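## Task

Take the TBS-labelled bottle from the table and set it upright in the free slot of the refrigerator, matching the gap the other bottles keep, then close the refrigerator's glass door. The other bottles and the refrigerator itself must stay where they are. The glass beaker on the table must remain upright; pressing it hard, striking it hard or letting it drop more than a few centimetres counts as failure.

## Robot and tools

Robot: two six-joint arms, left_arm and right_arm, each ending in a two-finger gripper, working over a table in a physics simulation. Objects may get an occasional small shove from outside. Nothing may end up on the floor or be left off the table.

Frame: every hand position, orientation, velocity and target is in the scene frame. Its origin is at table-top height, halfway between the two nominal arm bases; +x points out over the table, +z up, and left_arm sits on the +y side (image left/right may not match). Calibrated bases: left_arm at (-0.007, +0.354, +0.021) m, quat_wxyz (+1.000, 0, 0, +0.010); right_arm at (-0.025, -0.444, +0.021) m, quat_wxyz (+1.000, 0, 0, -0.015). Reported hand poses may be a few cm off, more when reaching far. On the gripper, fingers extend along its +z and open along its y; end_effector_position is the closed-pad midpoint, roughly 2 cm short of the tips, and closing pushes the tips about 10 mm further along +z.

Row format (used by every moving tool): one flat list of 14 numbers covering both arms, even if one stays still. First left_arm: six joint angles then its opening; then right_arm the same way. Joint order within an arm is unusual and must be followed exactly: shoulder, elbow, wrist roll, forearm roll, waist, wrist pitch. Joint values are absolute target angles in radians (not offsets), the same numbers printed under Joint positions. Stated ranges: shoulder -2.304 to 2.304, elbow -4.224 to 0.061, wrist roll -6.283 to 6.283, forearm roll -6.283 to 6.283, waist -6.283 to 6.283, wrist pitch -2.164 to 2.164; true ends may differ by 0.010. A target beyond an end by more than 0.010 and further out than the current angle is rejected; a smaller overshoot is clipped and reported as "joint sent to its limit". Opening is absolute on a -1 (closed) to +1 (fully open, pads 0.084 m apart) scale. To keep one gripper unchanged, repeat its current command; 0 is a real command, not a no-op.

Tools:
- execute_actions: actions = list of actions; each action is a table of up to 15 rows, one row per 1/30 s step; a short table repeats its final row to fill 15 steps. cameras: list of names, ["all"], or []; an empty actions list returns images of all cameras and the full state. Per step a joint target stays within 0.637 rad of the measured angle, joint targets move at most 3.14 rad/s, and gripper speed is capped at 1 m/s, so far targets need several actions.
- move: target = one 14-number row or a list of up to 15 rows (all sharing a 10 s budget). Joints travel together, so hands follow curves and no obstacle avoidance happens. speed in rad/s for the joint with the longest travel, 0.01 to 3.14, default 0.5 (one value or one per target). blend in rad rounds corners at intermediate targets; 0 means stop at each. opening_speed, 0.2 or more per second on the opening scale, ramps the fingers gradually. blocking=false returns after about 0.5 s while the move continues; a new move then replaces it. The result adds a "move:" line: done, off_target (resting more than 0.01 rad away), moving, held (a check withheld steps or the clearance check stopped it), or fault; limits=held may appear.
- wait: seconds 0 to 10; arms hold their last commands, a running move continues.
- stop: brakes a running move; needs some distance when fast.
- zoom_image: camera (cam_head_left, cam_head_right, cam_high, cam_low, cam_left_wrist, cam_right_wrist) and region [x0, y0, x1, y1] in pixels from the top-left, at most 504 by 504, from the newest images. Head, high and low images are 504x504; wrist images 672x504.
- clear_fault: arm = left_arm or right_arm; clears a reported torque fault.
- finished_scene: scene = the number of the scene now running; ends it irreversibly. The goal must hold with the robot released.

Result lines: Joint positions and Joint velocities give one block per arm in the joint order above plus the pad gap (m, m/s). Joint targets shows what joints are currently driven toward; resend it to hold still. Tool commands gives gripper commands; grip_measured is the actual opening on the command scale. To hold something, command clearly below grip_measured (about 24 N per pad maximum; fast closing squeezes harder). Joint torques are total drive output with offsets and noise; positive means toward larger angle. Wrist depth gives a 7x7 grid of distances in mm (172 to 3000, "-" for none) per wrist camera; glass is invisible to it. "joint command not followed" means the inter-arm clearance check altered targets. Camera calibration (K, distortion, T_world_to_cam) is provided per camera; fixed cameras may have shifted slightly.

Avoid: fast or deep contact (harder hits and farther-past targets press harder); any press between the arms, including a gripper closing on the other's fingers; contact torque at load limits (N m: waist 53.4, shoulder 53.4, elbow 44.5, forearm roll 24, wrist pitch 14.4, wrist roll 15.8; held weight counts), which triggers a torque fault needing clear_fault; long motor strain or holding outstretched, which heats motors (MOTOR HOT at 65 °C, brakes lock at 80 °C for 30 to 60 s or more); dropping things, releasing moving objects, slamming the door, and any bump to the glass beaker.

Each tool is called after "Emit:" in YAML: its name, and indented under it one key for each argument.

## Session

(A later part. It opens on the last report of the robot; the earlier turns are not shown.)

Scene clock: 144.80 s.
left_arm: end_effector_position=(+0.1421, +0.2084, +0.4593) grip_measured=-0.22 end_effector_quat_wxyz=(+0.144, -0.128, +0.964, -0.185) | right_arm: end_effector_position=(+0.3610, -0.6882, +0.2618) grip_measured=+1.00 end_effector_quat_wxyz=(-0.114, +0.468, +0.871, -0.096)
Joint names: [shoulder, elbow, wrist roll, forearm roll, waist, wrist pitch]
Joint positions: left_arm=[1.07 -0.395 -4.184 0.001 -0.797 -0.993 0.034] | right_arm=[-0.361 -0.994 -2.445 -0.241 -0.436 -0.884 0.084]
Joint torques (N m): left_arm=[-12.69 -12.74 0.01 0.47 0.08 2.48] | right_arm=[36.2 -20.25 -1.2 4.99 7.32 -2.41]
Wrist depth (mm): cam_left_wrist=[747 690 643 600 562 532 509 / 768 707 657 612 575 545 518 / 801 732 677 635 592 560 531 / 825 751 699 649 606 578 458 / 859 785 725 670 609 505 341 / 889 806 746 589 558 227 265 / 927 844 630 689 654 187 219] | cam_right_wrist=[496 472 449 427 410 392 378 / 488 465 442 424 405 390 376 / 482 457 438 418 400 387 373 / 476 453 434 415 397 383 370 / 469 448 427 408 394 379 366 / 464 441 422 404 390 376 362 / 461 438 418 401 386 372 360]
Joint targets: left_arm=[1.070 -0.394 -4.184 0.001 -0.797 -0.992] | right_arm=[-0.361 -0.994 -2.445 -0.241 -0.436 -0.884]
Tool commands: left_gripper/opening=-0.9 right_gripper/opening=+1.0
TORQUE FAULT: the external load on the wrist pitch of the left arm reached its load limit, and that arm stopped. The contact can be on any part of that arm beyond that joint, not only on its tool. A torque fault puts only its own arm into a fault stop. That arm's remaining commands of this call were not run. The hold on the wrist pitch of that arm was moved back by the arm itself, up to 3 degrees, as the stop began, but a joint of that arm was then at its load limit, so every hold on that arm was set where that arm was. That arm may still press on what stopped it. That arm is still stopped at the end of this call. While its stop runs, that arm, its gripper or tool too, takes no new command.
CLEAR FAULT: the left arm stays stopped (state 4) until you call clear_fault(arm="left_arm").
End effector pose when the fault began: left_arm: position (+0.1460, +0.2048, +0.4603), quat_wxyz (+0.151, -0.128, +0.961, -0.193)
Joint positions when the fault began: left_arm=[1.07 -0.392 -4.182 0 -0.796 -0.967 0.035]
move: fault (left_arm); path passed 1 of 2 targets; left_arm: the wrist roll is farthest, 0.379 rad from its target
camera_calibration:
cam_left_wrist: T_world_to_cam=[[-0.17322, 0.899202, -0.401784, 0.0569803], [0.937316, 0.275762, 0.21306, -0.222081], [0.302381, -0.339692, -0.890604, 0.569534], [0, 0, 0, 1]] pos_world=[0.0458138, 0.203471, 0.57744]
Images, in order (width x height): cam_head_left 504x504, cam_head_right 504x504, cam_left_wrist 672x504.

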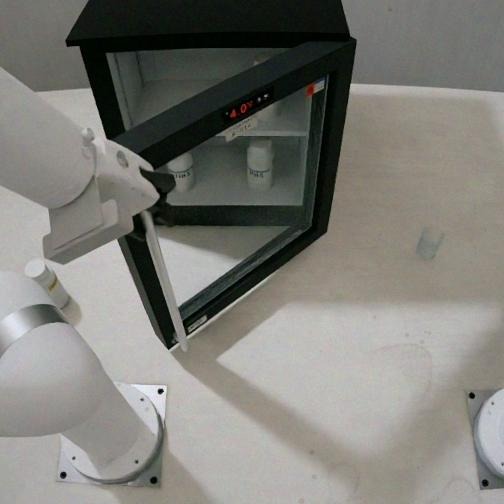

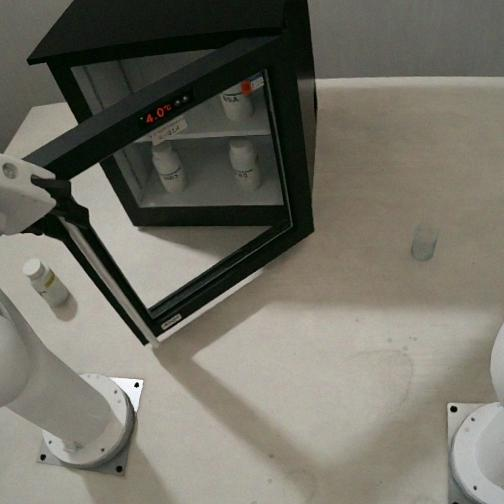

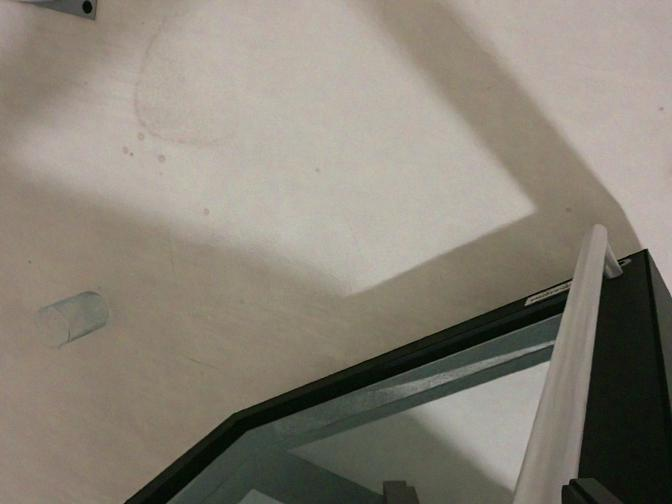

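Emit:
clear_fault:
  arm: "left_arm"

Emit:
move:
  target:
    - [1.070,-0.394,-4.184,0,-0.797,-0.992,-0.9,-0.3,-1.9,-1.57,0,-0.436,-1.6,-1]
    - [1.070,-0.394,-4.184,0,-0.797,-0.992,-0.9,-0.3,-1.9,-1.57,0,0.9,-1.6,-1]
    - [1.070,-0.394,-4.184,0,-0.797,-0.992,-0.9,-0.771,-2.411,-1.57,0,0.996,-1.64,-1]
  speed: 0.9
  blend: 0.1
  cameras: ["cam_head_left","cam_head_right","cam_right_wrist","cam_high"]

Scene clock: 156.53 s.
left_arm: end_effector_position=(+0.1421, +0.2084, +0.4593) grip_measured=-0.22 end_effector_quat_wxyz=(+0.144, -0.128, +0.964, -0.185) | right_arm: end_effector_position=(+0.3610, -0.6882, +0.2618) grip_measured=+1.00 end_effector_quat_wxyz=(-0.114, +0.468, +0.871, -0.096)
Joint names: [shoulder, elbow, wrist roll, forearm roll, waist, wrist pitch]
Joint positions: left_arm=[1.07 -0.395 -4.184 0.001 -0.797 -0.993 0.034] | right_arm=[-0.361 -0.994 -2.445 -0.241 -0.436 -0.884 0.084]
Joint torques (N m): left_arm=[-12.58 -12.41 0.05 0.49 0.42 2.2] | right_arm=[36.02 -20 -1.23 5.1 7.11 -2.34]
Wrist depth (mm): cam_left_wrist=[742 689 641 597 563 535 506 / 769 708 659 616 573 544 518 / 800 734 679 634 591 559 531 / 824 756 698 650 606 576 456 / 862 788 723 669 609 506 340 / 888 808 747 589 556 228 265 / 924 845 630 690 652 187 219] | cam_right_wrist=[495 469 448 428 410 393 379 / 487 463 442 423 405 389 377 / 482 460 438 419 400 386 373 / 477 455 434 415 397 383 371 / 468 448 428 408 393 379 366 / 465 443 423 404 389 376 361 / 460 438 417 401 386 372 361]
Joint targets: left_arm=[1.070 -0.395 -4.184 0.001 -0.797 -0.993] | right_arm=[-0.361 -0.994 -2.445 -0.241 -0.436 -0.884]
Tool commands: left_gripper/opening=-0.9 right_gripper/opening=+1.0
TORQUE FAULT, CONTINUED: the left arm's stop, for the torque fault of the wrist pitch that an earlier result reported, is over. The call counts as one of the actions that you can send in this scene. The hold on the wrist pitch of that arm was moved back by the arm itself, up to 3 degrees, as the stop began, but a joint of that arm was then at its load limit, so every hold on that arm was set where that arm was. That arm's target is now where it stood when the stop ended, not its last command. That arm keeps its grip as last carried out and accepts commands again: back off and push less far.
CLEAR FAULT: your call cleared the left arm's torque fault. If a joint's load stays at its limit, that arm stops again at once.

Scene clock: 160.30 s.
left_arm: end_effector_position=(+0.1422, +0.2082, +0.4590) grip_measured=-0.22 end_effector_quat_wxyz=(+0.144, -0.129, +0.964, -0.185) | right_arm: end_effector_position=(+0.3659, +0.1209, +0.5997) grip_measured=-1.00 end_effector_quat_wxyz=(+0.000, +0.298, +0.954, +0.000)
Joint names: [shoulder, elbow, wrist roll, forearm roll, waist, wrist pitch]
Joint positions: left_arm=[1.07 -0.395 -4.184 0 -0.797 -0.992 0.034] | right_arm=[-0.771 -2.411 -1.57 0 0.996 -1.64 0]
Joint torques (N m): left_arm=[-34.8 10.17 -1.65 -2.93 9.36 3.19] | right_arm=[24.16 -20.02 1.74 3.51 8.95 -2.25]
Wrist depth (mm): cam_left_wrist=[745 691 642 600 563 533 507 / 768 709 659 613 576 545 517 / 800 738 680 635 591 560 534 / 827 758 701 650 606 576 456 / 854 781 724 667 609 504 341 / 889 810 744 589 558 228 265 / 927 846 626 689 653 187 219] | cam_right_wrist=[717 715 - 193 721 719 703 / 717 714 - 194 719 721 721 / 722 - 194 194 722 722 726 / 719 - 194 194 723 725 726 / 720 - 194 195 725 670 638 / 722 - 195 722 641 637 440 / 722 - 195 640 639 440 440]
Joint targets: left_arm=[1.070 -0.394 -4.184 0.000 -0.797 -0.992] | right_arm=[-0.771 -2.411 -1.570 0.000 0.996 -1.640]
move: done
camera_calibration:
cam_right_wrist: T_world_to_cam=[[0.580851, 0.813972, 0.00788231, -0.287781], [0.813866, -0.580903, 0.0131524, -0.17124], [0.0152845, -0.00122442, -0.999882, 0.725629], [0, 0, 0, 1]] pos_world=[0.295433, 0.135661, 0.730064]
Images, in order (width x height): cam_head_left 504x504, cam_head_right 504x504, cam_high 504x504, cam_right_wrist 672x504.

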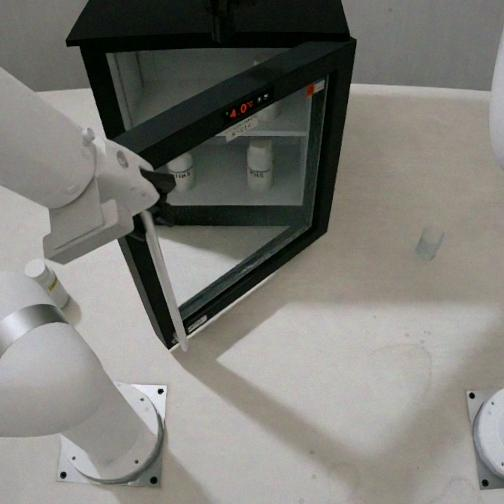

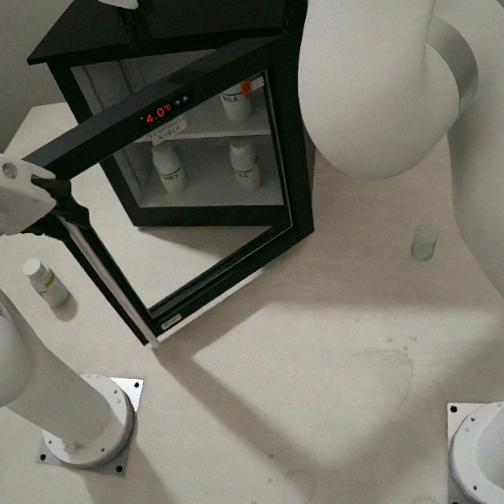

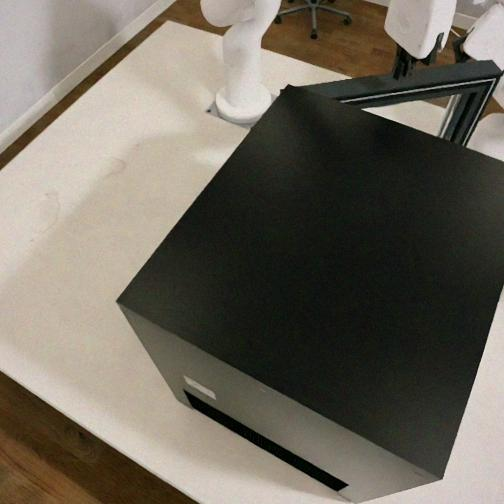

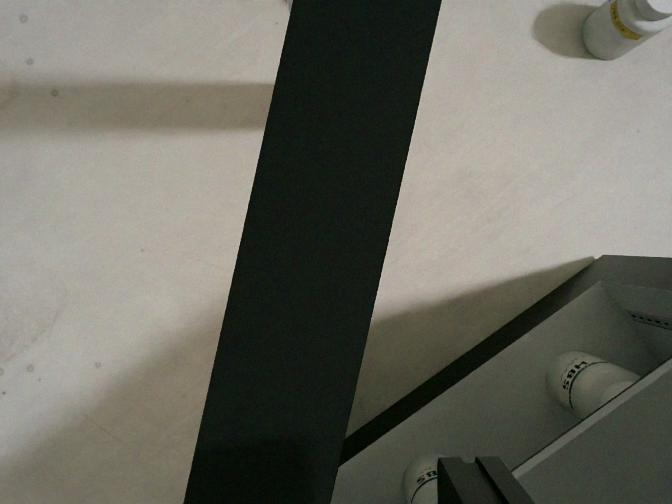

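Emit:
move:
  target:
    - [1.070,-0.394,-4.184,0,-0.797,-0.992,-0.9,-0.645,-1.8945,-1.57,0,0.996,-1.2495,-1]
    - [1.070,-0.394,-4.184,0,-0.797,-0.992,0.2,-0.645,-1.8945,-1.57,0,0.996,-1.2495,-1]
    - [1.116,-0.598,-4.184,0,-0.797,-1.242,0.2,-0.645,-1.8945,-1.57,0,0.996,-1.2495,-1]
  speed: 0.3
  opening_speed: 1
  cameras: ["cam_head_left","cam_right_wrist"]

Scene clock: 168.80 s.
left_arm: end_effector_position=(+0.1422, +0.2082, +0.4586) grip_measured=-0.22 end_effector_quat_wxyz=(+0.144, -0.129, +0.964, -0.185) | right_arm: end_effector_position=(+0.3658, +0.1208, +0.5298) grip_measured=-1.00 end_effector_quat_wxyz=(+0.008, +0.298, +0.954, +0.027)
Joint names: [shoulder, elbow, wrist roll, forearm roll, waist, wrist pitch]
Joint positions: left_arm=[1.07 -0.394 -4.184 0 -0.797 -0.992 0.035] | right_arm=[-0.619 -2.009 -1.57 0 0.996 -1.334 0]
Joint torques (N m): left_arm=[-9.09 5.57 -0.85 1.15 9.67 -3.71] | right_arm=[45.74 -11.68 0.15 0.86 0.33 -0.16]
Wrist depth (mm): cam_left_wrist=[749 689 641 600 559 534 508 / 770 709 657 615 575 546 517 / 798 731 681 632 591 560 532 / 821 759 700 651 603 576 456 / 861 785 725 669 608 504 341 / 885 810 739 587 557 228 265 / 932 841 629 693 657 187 219] | cam_right_wrist=[- - - - 655 662 669 / - - - - 657 665 670 / - - - - 660 665 669 / - - - - 662 668 674 / - - - 655 660 617 581 / - - - 655 593 577 480 / - - - 571 574 576 380]
Joint targets: left_arm=[1.070 -0.394 -4.184 0.000 -0.797 -0.992] | right_arm=[-0.618 -2.008 -1.570 0.000 0.996 -1.334]
Tool commands: left_gripper/opening=-0.9 right_gripper/opening=-1.0
TORQUE FAULT: the external load on the shoulder of the right arm reached its load limit, and that arm stopped. The contact can be on any part of that arm beyond that joint, not only on its tool. A torque fault puts only its own arm into a fault stop. That arm's remaining commands of this call were not run. The hold on the shoulder of that arm was moved back by the arm itself, up to 3 degrees, as the stop began. That arm is still stopped at the end of this call. While its stop runs, that arm, its gripper or tool too, takes no new command.
CLEAR FAULT: the right arm stays stopped (state 4) until you call clear_fault(arm="right_arm").
End effector pose when the fault began: right_arm: position (+0.3694, +0.1260, +0.4944), quat_wxyz (+0.001, +0.298, +0.954, +0.002)
Joint positions when the fault began: right_arm=[-0.67 -2.009 -1.57 0 0.996 -1.334 0]
move: fault (right_arm), off_target (left_arm); path passed 0 of 3 targets; target 2's new numbers were not sent; left_arm: the wrist pitch is farthest, 0.250 rad from its target; right_arm: the elbow is farthest, 0.115 rad from its target
camera_calibration:
cam_right_wrist: T_world_to_cam=[[0.57968, 0.812298, 0.0643694, -0.316454], [0.813459, -0.581491, 0.012384, -0.169665], [0.0474897, 0.0451831, -0.997849, 0.637302], [0, 0, 0, 1]] pos_world=[0.291192, 0.129601, 0.658403]
Images, in order (width x height): cam_head_left 504x504, cam_right_wrist 672x504.

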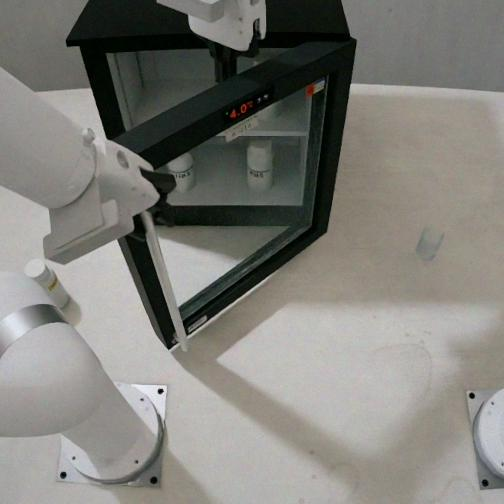

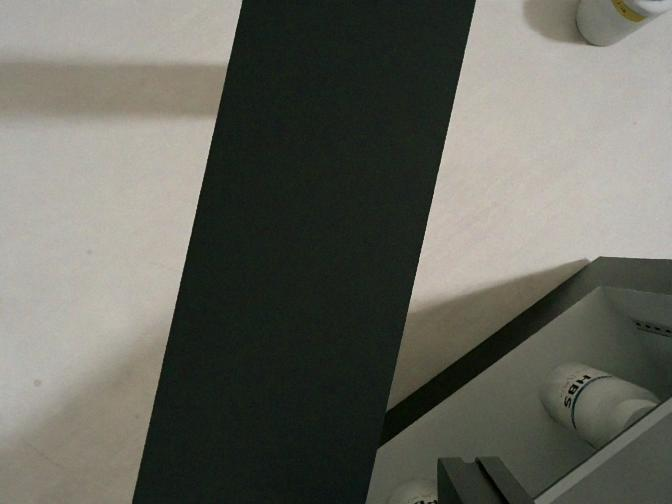

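Emit:
clear_fault:
  arm: "right_arm"

Emit:
move:
  target:
    - [1.070,-0.394,-4.184,0,-0.797,-0.992,-0.9,-0.659,-2.0316,-1.57,0,0.996,-1.3726,-1]
    - [1.070,-0.394,-4.184,0,-0.797,-0.992,0.2,-0.659,-2.0316,-1.57,0,0.996,-1.3726,-1]
    - [1.116,-0.598,-4.184,0,-0.797,-1.242,0.2,-0.659,-2.0316,-1.57,0,0.996,-1.3726,-1]
  speed: 0.3
  opening_speed: 1
  cameras: ["cam_head_left","cam_right_wrist"]

Scene clock: 176.97 s.
left_arm: end_effector_position=(+0.1421, +0.2082, +0.4586) grip_measured=-0.22 end_effector_quat_wxyz=(+0.144, -0.129, +0.964, -0.185) | right_arm: end_effector_position=(+0.3658, +0.1208, +0.5298) grip_measured=-1.00 end_effector_quat_wxyz=(+0.008, +0.298, +0.954, +0.027)
Joint names: [shoulder, elbow, wrist roll, forearm roll, waist, wrist pitch]
Joint positions: left_arm=[1.07 -0.394 -4.184 0 -0.797 -0.992 0.035] | right_arm=[-0.619 -2.009 -1.57 0 0.996 -1.334 0]
Joint torques (N m): left_arm=[-10.29 5.16 0.12 -1.32 4.69 -6.11] | right_arm=[44.8 -11.91 0.14 1.55 0.45 -0.1]
Wrist depth (mm): cam_left_wrist=[748 689 645 600 563 534 508 / 768 708 660 614 574 545 519 / 794 735 680 633 590 560 531 / 825 756 699 649 605 576 457 / 856 783 719 666 610 504 341 / 885 804 746 589 556 227 265 / 932 846 627 689 657 187 219] | cam_right_wrist=[- - - - 657 662 667 / - - - - 655 664 670 / - - - - 659 667 670 / - - - - 660 667 673 / - - - 658 658 618 580 / - - - 655 593 576 478 / - - - 568 575 577 379]
Joint targets: left_arm=[1.070 -0.394 -4.184 0.000 -0.797 -0.992] | right_arm=[-0.619 -2.009 -1.570 0.000 0.996 -1.334]
Tool commands: left_gripper/opening=-0.9 right_gripper/opening=-1.0
TORQUE FAULT, CONTINUED: the right arm's stop, for the torque fault of the shoulder that an earlier result reported, is over. The call counts as one of the actions that you can send in this scene. The hold on the shoulder of that arm was moved back by the arm itself, up to 3 degrees, as the stop began. That arm's target is now where it stood when the stop ended, not its last command. That arm keeps its grip as last carried out and accepts commands again: back off and push less far.
CLEAR FAULT: your call cleared the right arm's torque fault. If a joint's load stays at its limit, that arm stops again at once.

Scene clock: 180.67 s.
left_arm: end_effector_position=(+0.1082, +0.2416, +0.5481) grip_measured=+0.19 end_effector_quat_wxyz=(+0.144, -0.129, +0.964, -0.185) | right_arm: end_effector_position=(+0.3658, +0.1206, +0.5123) grip_measured=-1.00 end_effector_quat_wxyz=(+0.000, +0.298, +0.954, +0.000)
Joint names: [shoulder, elbow, wrist roll, forearm roll, waist, wrist pitch]
Joint positions: left_arm=[1.116 -0.598 -4.184 0 -0.797 -1.242 0.052] | right_arm=[-0.659 -2.032 -1.57 0 0.996 -1.373 0]
Joint torques (N m): left_arm=[-3.66 -25.55 0.14 1.75 3.04 -2.41] | right_arm=[23.64 -9.84 -1.44 2.47 0.92 -2.16]
Wrist depth (mm): cam_left_wrist=[865 791 744 692 652 613 587 / 894 817 761 709 668 627 597 / 922 847 783 729 684 641 609 / 953 871 806 750 700 654 622 / 983 908 835 770 704 437 624 / 1013 934 842 711 660 343 633 / 1053 949 701 786 252 291 649] | cam_right_wrist=[- - - - - 633 633 / - - - - - 636 638 / - - - - - 640 636 / - - - - 638 636 638 / - - - - 638 639 552 / - - - - 641 552 498 / - - - - 552 553 447]
Joint targets: left_arm=[1.116 -0.598 -4.184 0.000 -0.797 -1.242] | right_arm=[-0.659 -2.032 -1.570 0.000 0.996 -1.373]
move: done
camera_calibration:
cam_right_wrist: T_world_to_cam=[[0.58085, 0.813972, 0.00794039, -0.286769], [0.813865, -0.580903, 0.0132337, -0.170153], [0.0153845, -0.00122442, -0.999881, 0.638212], [0, 0, 0, 1]] pos_world=[0.295233, 0.135361, 0.642665]
Images, in order (width x height): cam_head_left 504x504, cam_right_wrist 672x504.

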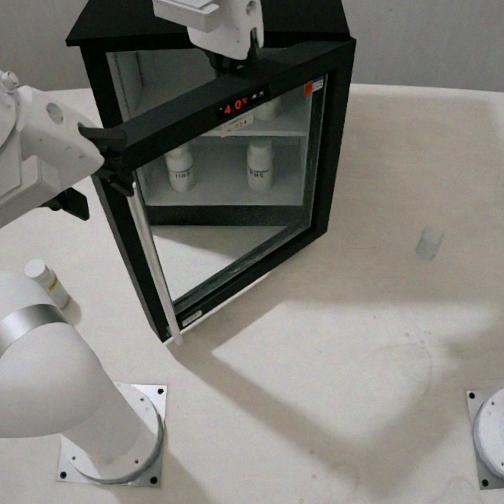

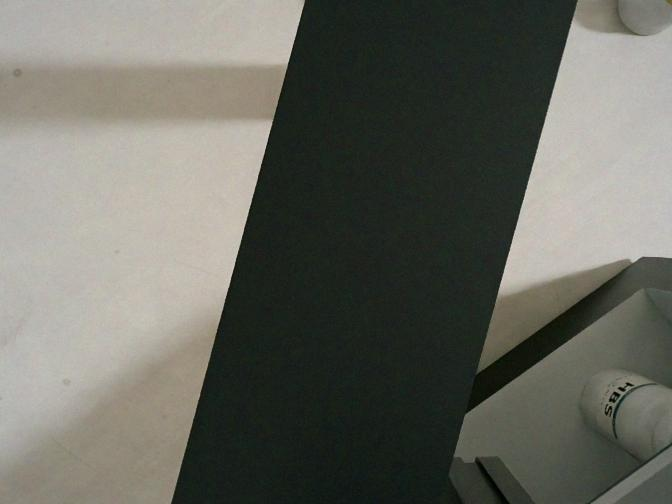

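Emit:
move:
  target:
    - [1.0,-0.7,-3.6,0,0.5,-1.3,1,-0.659,-2.0316,-1.57,0,0.996,-1.3726,-1]
    - [0.9,-0.7,-3.14,0,0.8,-1.4,1,-0.4874,-1.7789,-1.57,0,1.027,-1.2915,-1]
    - [0.9,-0.7,-3.14,0,0.8,-1.4,1,-0.3567,-1.602,-1.57,0,1.035,-1.2453,-1]
    - [0.9,-0.7,-3.14,0,0.8,-1.4,1,-0.2255,-1.4383,-1.57,0,1.026,-1.2128,-1]
    - [0.9,-0.7,-3.14,0,0.8,-1.4,1,-0.1142,-1.311,-1.57,0,0.993,-1.1968,-1]
  speed: [0.8,0.3,0.25,0.25,0.25]
  blend: 0.03
  cameras: ["cam_head_left","cam_head_right","cam_right_wrist"]

Emit:
zoom_image:
  camera: "cam_head_left"
  region: [30, 10, 370, 310]

Scene clock: 190.47 s.
left_arm: end_effector_position=(+0.1055, +0.4748, +0.5505) grip_measured=+1.00 end_effector_quat_wxyz=(+0.092, -0.396, +0.913, +0.040) | right_arm: end_effector_position=(+0.2671, -0.0199, +0.5145) grip_measured=-1.00 end_effector_quat_wxyz=(+0.008, +0.298, +0.954, +0.027)
Joint names: [shoulder, elbow, wrist roll, forearm roll, waist, wrist pitch]
Joint positions: left_arm=[0.9 -0.7 -3.14 0 0.8 -1.4 0.084] | right_arm=[-0.126 -1.329 -1.57 0.001 0.998 -1.146 0]
Joint torques (N m): left_arm=[-22.91 -25.57 0.95 1.81 11.21 -3.22] | right_arm=[17.21 -8.39 0.14 -1.75 -4.46 3.12]
Wrist depth (mm): cam_left_wrist=[646 - 232 231 231 232 233 / 655 656 652 622 622 650 651 / 671 673 672 663 668 666 668 / 683 682 682 683 680 679 679 / 698 702 693 693 696 696 696 / 699 714 710 708 713 711 706 / 729 732 734 729 722 725 725] | cam_right_wrist=[263 623 629 634 643 649 657 / 323 430 630 637 643 654 657 / - 544 631 640 644 652 659 / - 627 548 638 646 655 661 / - - 628 641 650 654 657 / - - 636 556 648 654 575 / - - - 640 650 584 573]
Joint targets: left_arm=[0.900 -0.700 -3.140 0.000 0.800 -1.400] | right_arm=[-0.127 -1.327 -1.570 0.001 0.997 -1.141]
Tool commands: left_gripper/opening=+1.0 right_gripper/opening=-1.0
TORQUE FAULT: the external load on the wrist pitch of the right arm reached its load limit, and that arm stopped. The contact can be on any part of that arm beyond that joint, not only on its tool. A torque fault puts only its own arm into a fault stop. That arm's remaining commands of this call were not run. The hold on the wrist pitch of that arm was moved back by the arm itself, up to 3 degrees, as the stop began. That arm is still stopped at the end of this call. While its stop runs, that arm, its gripper or tool too, takes no new command.
CLEAR FAULT: the right arm stays stopped (state 4) until you call clear_fault(arm="right_arm").
End effector pose when the fault began: right_arm: position (+0.2607, -0.0297, +0.5132), quat_wxyz (+0.001, +0.298, +0.955, +0.003)
Joint positions when the fault began: right_arm=[-0.128 -1.328 -1.57 0.001 0.997 -1.194 0]
move: fault (right_arm); right_arm: the wrist pitch is farthest, 0.051 rad from its target
camera_calibration:
cam_right_wrist: T_world_to_cam=[[0.578707, 0.813005, 0.0642028, -0.143565], [0.814215, -0.580455, 0.0112241, -0.170585], [0.046392, 0.0457794, -0.997874, 0.633416], [0, 0, 0, 1]] pos_world=[0.19259, -0.0112956, 0.643201]
Images, in order (width x height): cam_head_left 504x504, cam_head_right 504x504, cam_right_wrist 672x504.

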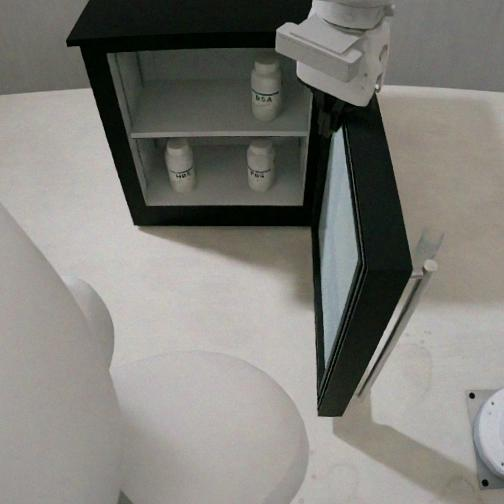

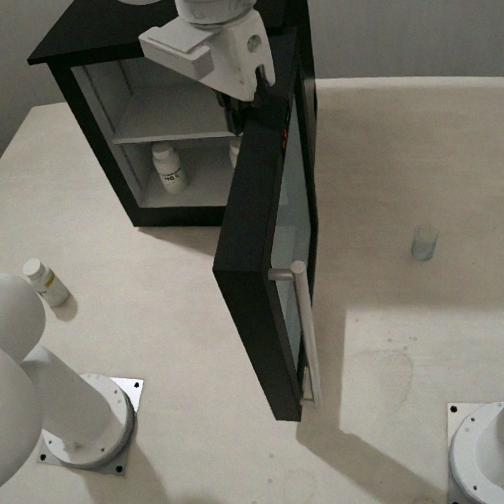

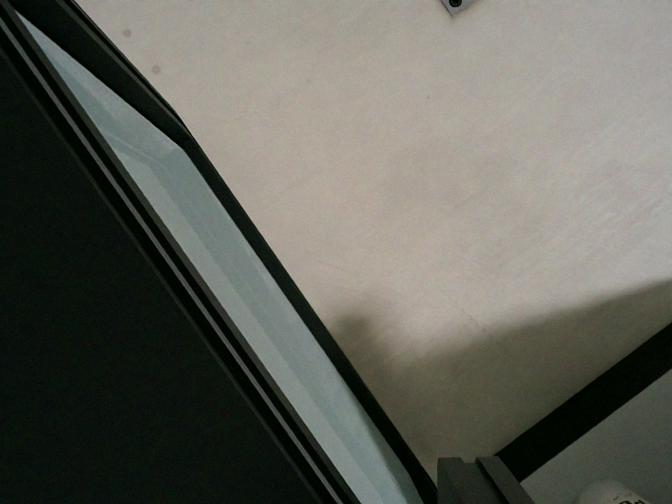

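Scaled by 1.482 from the camera's 504x504 image, which has a finer 720x720 frame.

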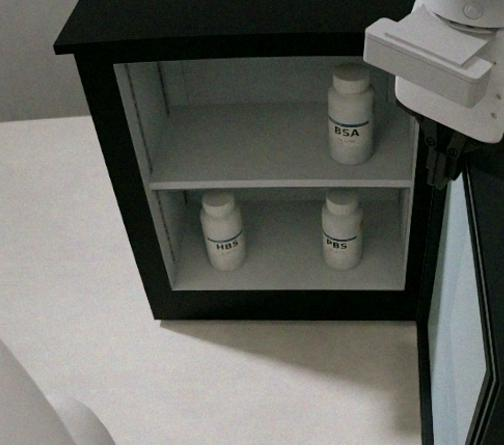

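Emit:
clear_fault:
  arm: "right_arm"

Emit:
move:
  target:
    - [0.3,-0.7,-1.5,-1.0,0.3,0.5,1,-0.126,-1.327,-1.57,0,0.985,-1.16,-1]
    - [-0.3,-0.6,-0.35,-2.0,-0.45,1.3,1,-0.126,-1.327,-1.57,0,0.985,-1.18,-1]
    - [-1.1716,-0.8512,-0.287,-2.0245,-0.4945,1.4263,1,-0.126,-1.327,-1.57,0,0.985,-1.18,-1]
  speed: 1.0
  blend: 0.15
  cameras: ["cam_left_wrist","cam_head_left","cam_head_right"]

Scene clock: 215.07 s.
left_arm: end_effector_position=(+0.1055, +0.4748, +0.5505) grip_measured=+1.00 end_effector_quat_wxyz=(+0.092, -0.396, +0.913, +0.040) | right_arm: end_effector_position=(+0.2671, -0.0199, +0.5145) grip_measured=-1.00 end_effector_quat_wxyz=(+0.008, +0.298, +0.954, +0.027)
Joint names: [shoulder, elbow, wrist roll, forearm roll, waist, wrist pitch]
Joint positions: left_arm=[0.9 -0.7 -3.14 0 0.8 -1.4 0.084] | right_arm=[-0.126 -1.329 -1.57 0.001 0.998 -1.146 0]
Joint torques (N m): left_arm=[-22.29 -17.06 0.92 1.2 10.64 -3.14] | right_arm=[19.7 -8.94 0.22 -1.51 -4.84 3.13]
Wrist depth (mm): cam_left_wrist=[644 - 232 231 231 231 233 / 657 654 657 622 619 652 650 / 671 670 671 665 666 667 666 / 679 684 682 680 681 676 677 / 696 700 694 691 696 698 696 / 700 714 710 712 708 709 709 / 735 732 728 729 726 728 719] | cam_right_wrist=[264 622 630 637 642 646 658 / 323 429 631 634 642 648 659 / - 545 632 639 644 653 659 / - 625 548 637 644 652 659 / - - 631 639 648 656 660 / - - 635 557 645 652 574 / - - - 641 649 581 571]
Joint targets: left_arm=[0.900 -0.700 -3.140 0.000 0.800 -1.400] | right_arm=[-0.126 -1.329 -1.570 0.001 0.998 -1.146]
Tool commands: left_gripper/opening=+1.0 right_gripper/opening=-1.0
TORQUE FAULT, CONTINUED: the right arm's stop, for the torque fault of the wrist pitch that an earlier result reported, is over. The call counts as one of the actions that you can send in this scene. The hold on the wrist pitch of that arm was moved back by the arm itself, up to 3 degrees, as the stop began. That arm's target is now where it stood when the stop ended, not its last command. That arm keeps its grip as last carried out and accepts commands again: back off and push less far.
CLEAR FAULT: your call cleared the right arm's torque fault. If a joint's load stays at its limit, that arm stops again at once.

Scene clock: 218.87 s.
left_arm: end_effector_position=(+0.3664, +0.4192, +0.2907) grip_measured=+1.00 end_effector_quat_wxyz=(-0.244, +0.413, +0.712, +0.513) | right_arm: end_effector_position=(+0.2764, -0.0183, +0.5152) grip_measured=-1.00 end_effector_quat_wxyz=(+0.013, +0.303, +0.952, +0.040)
Joint names: [shoulder, elbow, wrist roll, forearm roll, waist, wrist pitch]
Joint positions: left_arm=[-0.357 -0.616 -0.348 -1.999 -0.451 1.307 0.084] | right_arm=[-0.126 -1.329 -1.57 0 0.985 -1.119 0]
Joint torques (N m): left_arm=[14.24 -20.18 1.01 -1.54 -9.49 5.88] | right_arm=[19.78 -11.21 0.23 -0.28 -2.58 2.28]
Wrist depth (mm): cam_left_wrist=[- - - - - - - / - - - - - - - / 741 - - - - - - / 634 743 2749 - - - - / 552 622 719 2333 2414 - 2999 / 492 549 619 714 2138 - 2614 / 443 484 540 611 701 2793 2422] | cam_right_wrist=[298 619 627 636 644 657 - / 336 620 631 638 649 657 283 / 613 540 630 638 649 657 664 / - 620 549 639 649 663 665 / - 622 551 641 651 660 662 / - - 633 556 649 656 578 / - - - 638 650 571 580]
Joint targets: left_arm=[-0.357 -0.616 -0.348 -1.999 -0.451 1.307] | right_arm=[-0.126 -1.328 -1.570 0.000 0.985 -1.116]
Tool commands: left_gripper/opening=+1.0 right_gripper/opening=-1.0
TORQUE FAULT: the external load on the wrist pitch of the right arm reached its load limit, and that arm stopped. The contact can be on any part of that arm beyond that joint, not only on its tool. A torque fault puts only its own arm into a fault stop. That arm's remaining commands of this call were not run. The hold on the wrist pitch of that arm was moved back by the arm itself, up to 3 degrees, as the stop began. That arm is still stopped at the end of this call. While its stop runs, that arm, its gripper or tool too, takes no new command.
CLEAR FAULT: the right arm stays stopped (state 4) until you call clear_fault(arm="right_arm").
End effector pose when the fault began: right_arm: position (+0.2694, -0.0284, +0.5140), quat_wxyz (+0.005, +0.304, +0.953, +0.016)
Joint positions when the fault began: right_arm=[-0.126 -1.328 -1.57 0 0.985 -1.168 0]
move: fault (right_arm), off_target (left_arm; braked at the fault stop of right_arm); path passed 1 of 3 targets; left_arm: the shoulder is farthest, 0.815 rad from its target; right_arm: the wrist pitch is farthest, 0.061 rad from its target
camera_calibration:
cam_left_wrist: T_world_to_cam=[[0.848748, 0.141151, 0.509611, -0.483171], [0.526536, -0.314622, -0.789793, 0.234962], [0.0488547, 0.938664, -0.341355, -0.179533], [0, 0, 0, 1]] pos_world=[0.295145, 0.310645, 0.370516]
Images, in order (width x height): cam_head_left 504x504, cam_head_right 504x504, cam_left_wrist 672x504.

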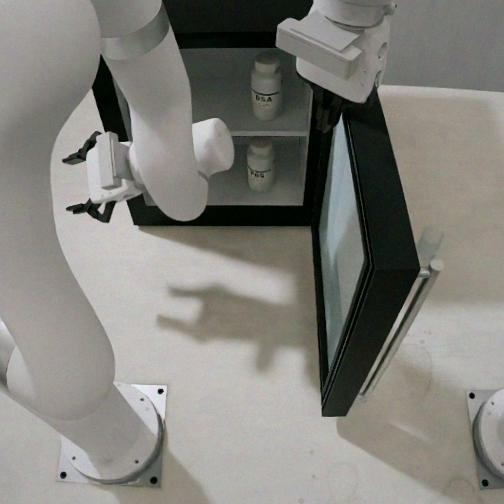

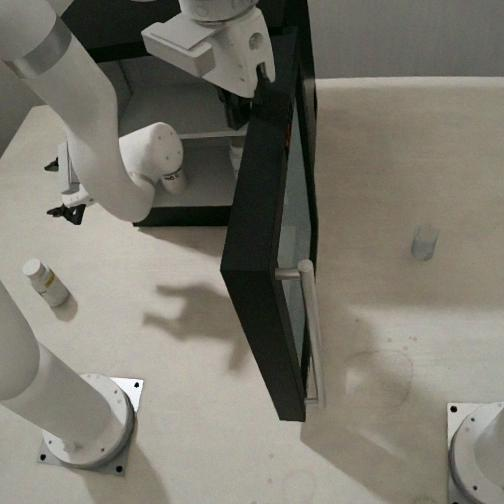

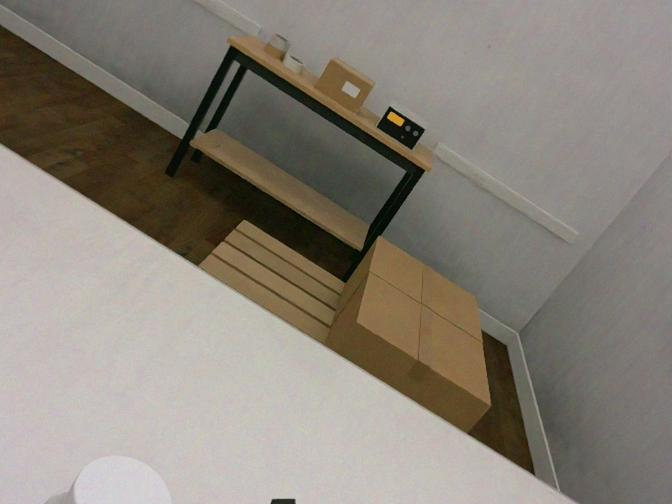

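Emit:
clear_fault:
  arm: "right_arm"

Emit:
move:
  target: [-1.1716,-0.8512,-0.287,-2.0245,-0.4945,1.4263,1,-0.165,-1.38,-1.57,0,1.06,-1.13,-1]
  speed: 0.8
  cameras: ["cam_left_wrist","cam_head_left","cam_head_right"]

Scene clock: 221.20 s.
left_arm: end_effector_position=(+0.3664, +0.4192, +0.2906) grip_measured=+1.00 end_effector_quat_wxyz=(-0.244, +0.413, +0.712, +0.513) | right_arm: end_effector_position=(+0.2764, -0.0183, +0.5152) grip_measured=-1.00 end_effector_quat_wxyz=(+0.013, +0.303, +0.952, +0.040)
Joint names: [shoulder, elbow, wrist roll, forearm roll, waist, wrist pitch]
Joint positions: left_arm=[-0.357 -0.616 -0.348 -1.999 -0.451 1.307 0.084] | right_arm=[-0.126 -1.329 -1.57 0 0.985 -1.119 0]
Joint torques (N m): left_arm=[14.51 -20.17 0.98 -1.71 -10.23 5.89] | right_arm=[21.46 -11.39 0.31 0.22 -2.28 2.13]
Wrist depth (mm): cam_left_wrist=[- - - - - - - / - - - - - - - / 743 - - - - - - / 636 737 2782 - - - - / 551 624 716 2348 2457 - - / 492 547 621 713 2119 - 2654 / 443 483 540 611 702 2805 2405] | cam_right_wrist=[298 619 629 640 646 657 - / 335 617 630 639 647 655 283 / 612 541 630 637 648 657 665 / - 619 548 641 648 660 666 / - 624 550 641 652 659 667 / - - 632 557 650 657 578 / - - - 637 650 572 580]
Joint targets: left_arm=[-0.357 -0.616 -0.348 -1.999 -0.451 1.307] | right_arm=[-0.126 -1.329 -1.570 0.000 0.985 -1.119]
Tool commands: left_gripper/opening=+1.0 right_gripper/opening=-1.0
TORQUE FAULT, CONTINUED: the right arm's stop, for the torque fault of the wrist pitch that an earlier result reported, is over. The call counts as one of the actions that you can send in this scene. The hold on the wrist pitch of that arm was moved back by the arm itself, up to 3 degrees, as the stop began. That arm's target is now where it stood when the stop ended, not its last command. That arm keeps its grip as last carried out and accepts commands again: back off and push less far.
CLEAR FAULT: your call cleared the right arm's torque fault. If a joint's load stays at its limit, that arm stops again at once.

Scene clock: 222.90 s.
left_arm: end_effector_position=(+0.3202, +0.4311, +0.0853) grip_measured=+1.00 end_effector_quat_wxyz=(+0.500, -0.500, -0.500, -0.500) | right_arm: end_effector_position=(+0.2518, +0.0162, +0.5186) grip_measured=-1.00 end_effector_quat_wxyz=(+0.011, +0.267, +0.963, +0.041)
Joint names: [shoulder, elbow, wrist roll, forearm roll, waist, wrist pitch]
Joint positions: left_arm=[-1.171 -0.851 -0.287 -2.024 -0.494 1.426 0.084] | right_arm=[-0.165 -1.38 -1.57 0 1.06 -1.13 0]
Joint torques (N m): left_arm=[25.77 -9.12 0.99 -2.17 -10.27 6.02] | right_arm=[10.46 -23.17 0.44 -4.22 6.76 -2.16]
Wrist depth (mm): cam_left_wrist=[- - - - - - - / - - - - - - - / - - - - - - - / - - - - - - - / - - - 219 - - - / - 631 - 213 616 - - / 501 498 216 207 408 489 443] | cam_right_wrist=[610 622 633 641 646 660 668 / 310 620 633 641 649 660 668 / 418 542 632 644 648 511 580 / 619 542 633 642 650 439 - / 616 624 549 644 649 425 - / 621 628 556 646 654 662 360 / - 629 633 561 656 602 333]
Joint targets: left_arm=[-1.172 -0.851 -0.287 -2.024 -0.494 1.426] | right_arm=[-0.165 -1.380 -1.570 0.000 1.060 -1.130]
move: done
camera_calibration:
cam_left_wrist: T_world_to_cam=[[0.99974, 0.0149043, -0.0172842, -0.290002], [-0.0176812, 0.0269304, -0.999481, 0.145787], [-0.0144311, 0.999526, 0.0271869, -0.295955], [0, 0, 0, 1]] pos_world=[0.288233, 0.296211, 0.148745]
Images, in order (width x height): cam_head_left 504x504, cam_head_right 504x504, cam_left_wrist 672x504.

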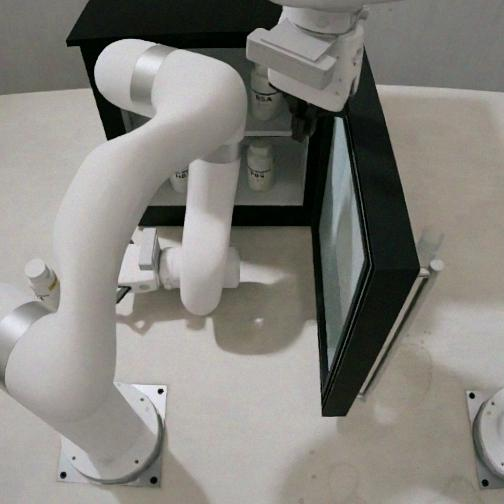

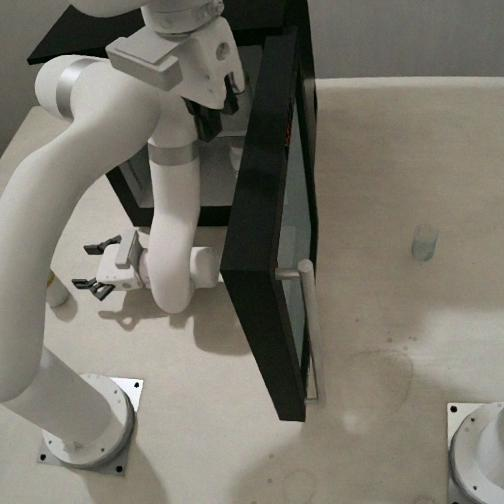

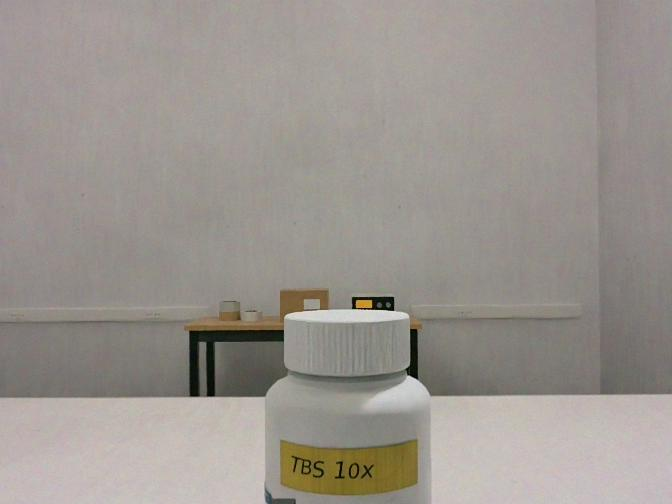

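Emit:
move:
  target:
    - [-1.173,-0.792,-0.335,-2.0565,-0.5375,1.3859,1,-0.1,-1.7,-1.57,0,1.06,-1.6,-1]
    - [-1.196,-0.726,-0.4595,-1.774,-0.2475,1.4684,1,-0.1,-1.7,-1.57,0,0,-1.6,-1]
  speed: [0.6,0.5]
  cameras: ["cam_left_wrist","cam_head_right"]

Scene clock: 246.33 s.
left_arm: end_effector_position=(+0.2893, +0.5305, +0.0803) grip_measured=+1.00 end_effector_quat_wxyz=(+0.500, -0.500, -0.500, -0.500) | right_arm: end_effector_position=(+0.4356, -0.4575, +0.6912) grip_measured=-1.00 end_effector_quat_wxyz=(+0.000, +0.718, +0.696, +0.000)
Joint names: [shoulder, elbow, wrist roll, forearm roll, waist, wrist pitch]
Joint positions: left_arm=[-1.196 -0.726 -0.459 -1.774 -0.248 1.468 0.084] | right_arm=[-0.1 -1.7 -1.57 0 0 -1.6 0]
Joint torques (N m): left_arm=[21.98 9.62 -0.89 1.3 10.68 5.79] | right_arm=[30.59 -20.27 1.24 -3.71 -6.9 -1.97]
Wrist depth (mm): cam_left_wrist=[- - - - - - - / - - - - - - - / - - - - - - - / - - - - - - - / - - - - - - - / - - - - - - - / 483 482 - - - - 472] | cam_right_wrist=[805 808 809 807 810 813 813 / 810 806 810 814 817 813 809 / 806 812 813 810 809 814 821 / 803 812 817 817 814 823 814 / 779 813 812 815 820 818 814 / 817 814 816 817 821 820 822 / 812 818 815 821 819 823 819]
Joint targets: left_arm=[-1.196 -0.726 -0.460 -1.774 -0.247 1.468] | right_arm=[-0.100 -1.700 -1.570 0.000 0.000 -1.600]
move: done
camera_calibration:
cam_left_wrist: T_world_to_cam=[[0.999742, 0.0145048, -0.0174899, -0.260391], [-0.0178747, 0.0268353, -0.99948, 0.137552], [-0.014028, 0.999535, 0.0270877, -0.395709], [0, 0, 0, 1]] pos_world=[0.257231, 0.39561, 0.143645]
Images, in order (width x height): cam_head_right 504x504, cam_left_wrist 672x504.

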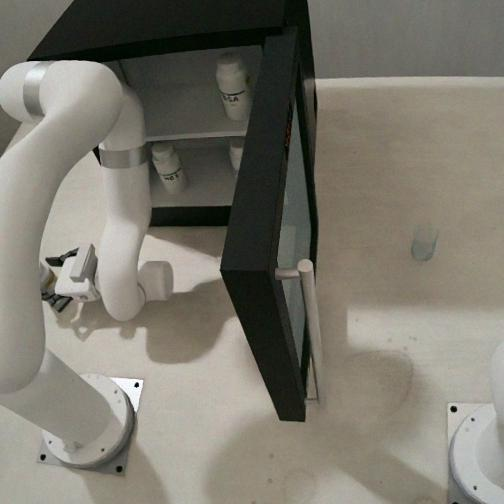

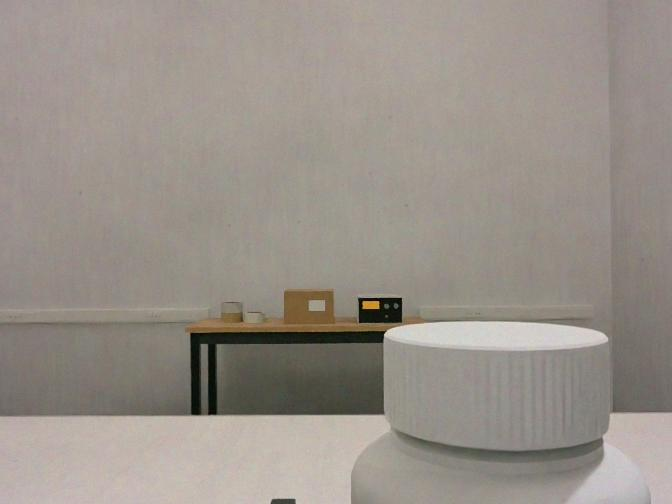

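Emit:
move:
  target:
    - [-1.196,-0.726,-0.4595,-1.774,-0.2475,1.4684,-0.1,-0.1,-1.7,-1.57,0,0,-1.6,-1]
    - [-0.82,-0.5223,-0.2905,-1.7887,-0.2475,1.5046,-0.1,-0.1,-1.7,-1.57,0,0,-1.6,-1]
  speed: [0.5,0.4]
  opening_speed: 1
  cameras: ["cam_left_wrist","cam_head_left"]

Scene clock: 252.10 s.
left_arm: end_effector_position=(+0.2891, +0.5306, +0.2000) grip_measured=+0.39 end_effector_quat_wxyz=(+0.500, -0.500, -0.500, -0.500) | right_arm: end_effector_position=(+0.4356, -0.4575, +0.6912) grip_measured=-1.00 end_effector_quat_wxyz=(+0.000, +0.718, +0.696, +0.000)
Joint names: [shoulder, elbow, wrist roll, forearm roll, waist, wrist pitch]
Joint positions: left_arm=[-0.82 -0.522 -0.291 -1.789 -0.247 1.505 0.061] | right_arm=[-0.1 -1.7 -1.57 0 0 -1.6 0]
Joint torques (N m): left_arm=[42.88 5.97 0.98 -2.36 8.44 6.68] | right_arm=[25.43 -20.52 1.29 -2.24 -8.49 -2.03]
Wrist depth (mm): cam_left_wrist=[- - - - - - - / - - - - - - - / - - - - - - - / - - - - - - - / - - - - - - - / - - - - - - - / - - - - - - -] | cam_right_wrist=[803 807 809 812 808 814 807 / 806 813 806 812 812 817 811 / 810 811 809 811 814 814 814 / 803 807 811 813 814 817 817 / 781 814 817 814 812 819 815 / 815 817 818 816 818 818 819 / 817 820 818 818 819 825 827]
Joint targets: left_arm=[-0.820 -0.522 -0.290 -1.789 -0.247 1.505] | right_arm=[-0.100 -1.700 -1.570 0.000 0.000 -1.600]
move: done
camera_calibration:
cam_left_wrist: T_world_to_cam=[[0.999738, 0.0149088, -0.0173823, -0.258284], [-0.0177822, 0.0271291, -0.999474, 0.257143], [-0.0144294, 0.999521, 0.0273871, -0.398929], [0, 0, 0, 1]] pos_world=[0.257033, 0.395612, 0.263444]
Images, in order (width x height): cam_head_left 504x504, cam_left_wrist 672x504.

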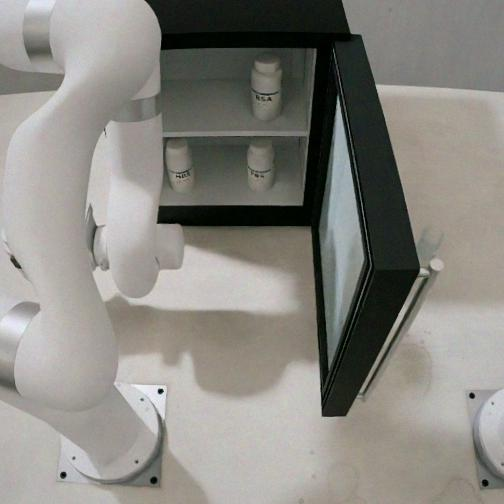

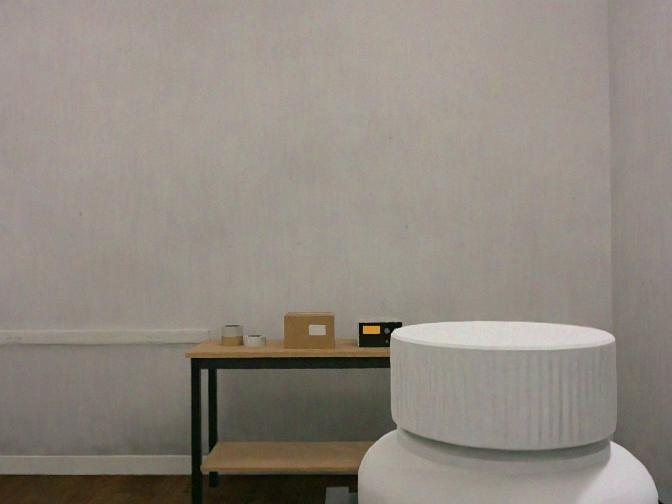

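Emit:
move:
  target:
    - [-0.001,-0.212,0.203,-1.2948,-0.5234,1.5125,-0.1,-0.1,-1.7,-1.57,0,0,-1.6,-1]
    - [0.143,-0.085,0.1137,-0.5264,-0.5351,1.3728,-0.1,-0.1,-1.7,-1.57,0,0,-1.6,-1]
  speed: 0.6
  blend: 0.1
  cameras: ["cam_left_wrist","cam_head_left","cam_head_right"]

Scene clock: 257.47 s.
left_arm: end_effector_position=(+0.4004, +0.2625, +0.3902) grip_measured=+0.39 end_effector_quat_wxyz=(+0.000, +0.707, +0.000, +0.707) | right_arm: end_effector_position=(+0.4356, -0.4575, +0.6912) grip_measured=-1.00 end_effector_quat_wxyz=(+0.000, +0.718, +0.696, +0.000)
Joint names: [shoulder, elbow, wrist roll, forearm roll, waist, wrist pitch]
Joint positions: left_arm=[0.143 -0.085 0.114 -0.527 -0.535 1.373 0.061] | right_arm=[-0.1 -1.7 -1.57 0 0 -1.6 0]
Joint torques (N m): left_arm=[22.57 -6.61 -0.87 2.2 -9.63 -0.27] | right_arm=[20.42 -20.49 1.24 -0.69 -6.62 -1.97]
Wrist depth (mm): cam_left_wrist=[- 208 220 220 219 212 218 / - 221 220 220 219 218 218 / - 221 220 287 226 296 300 / - 221 248 422 421 420 419 / - 220 220 422 420 419 416 / - 220 220 - - - 417 / - 220 219 - - - 417] | cam_right_wrist=[807 806 811 806 811 812 814 / 807 811 811 811 815 812 819 / 808 810 812 813 812 816 811 / 807 816 811 809 818 814 814 / 778 816 811 816 812 818 818 / 816 813 820 816 819 822 824 / 814 816 819 819 822 821 821]
Joint targets: left_arm=[0.143 -0.085 0.114 -0.526 -0.535 1.373] | right_arm=[-0.100 -1.700 -1.570 0.000 0.000 -1.600]
move: done
camera_calibration:
cam_left_wrist: T_world_to_cam=[[0.014906, -0.99974, -0.0172827, 0.298372], [0.0270303, 0.0176812, -0.999478, 0.441023], [0.999523, 0.0144311, 0.0272868, -0.282015], [0, 0, 0, 1]] pos_world=[0.265512, 0.294567, 0.453645]
Images, in order (width x height): cam_head_left 504x504, cam_head_right 504x504, cam_left_wrist 672x504.

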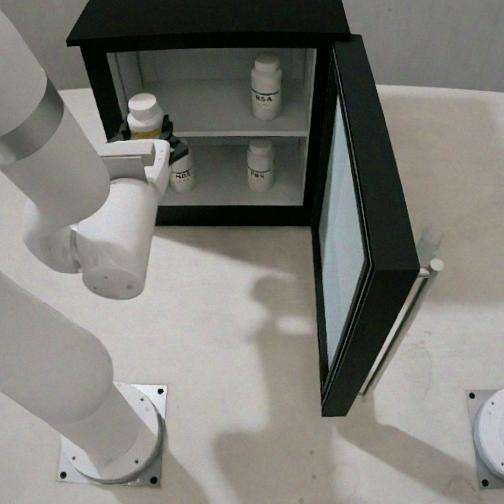

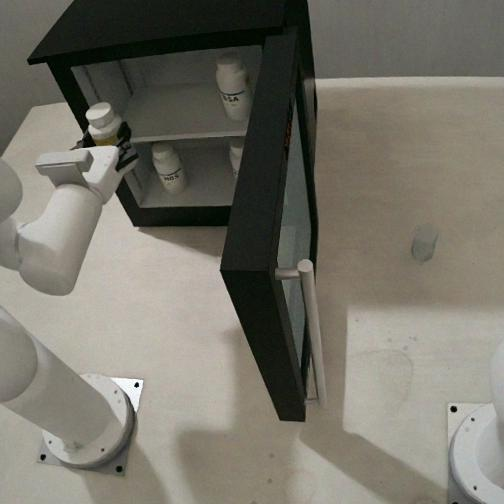

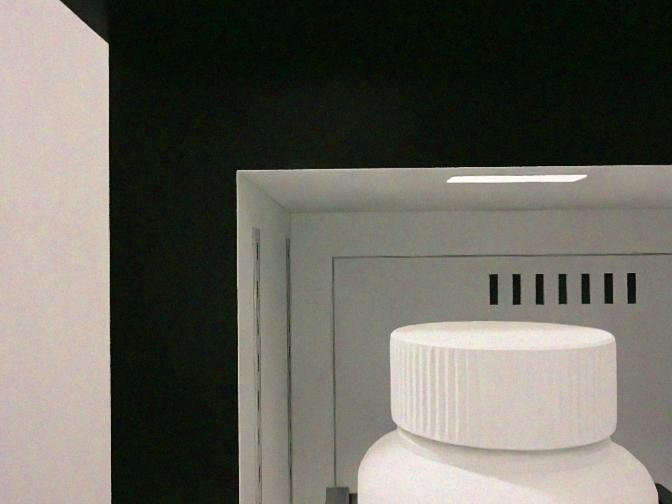

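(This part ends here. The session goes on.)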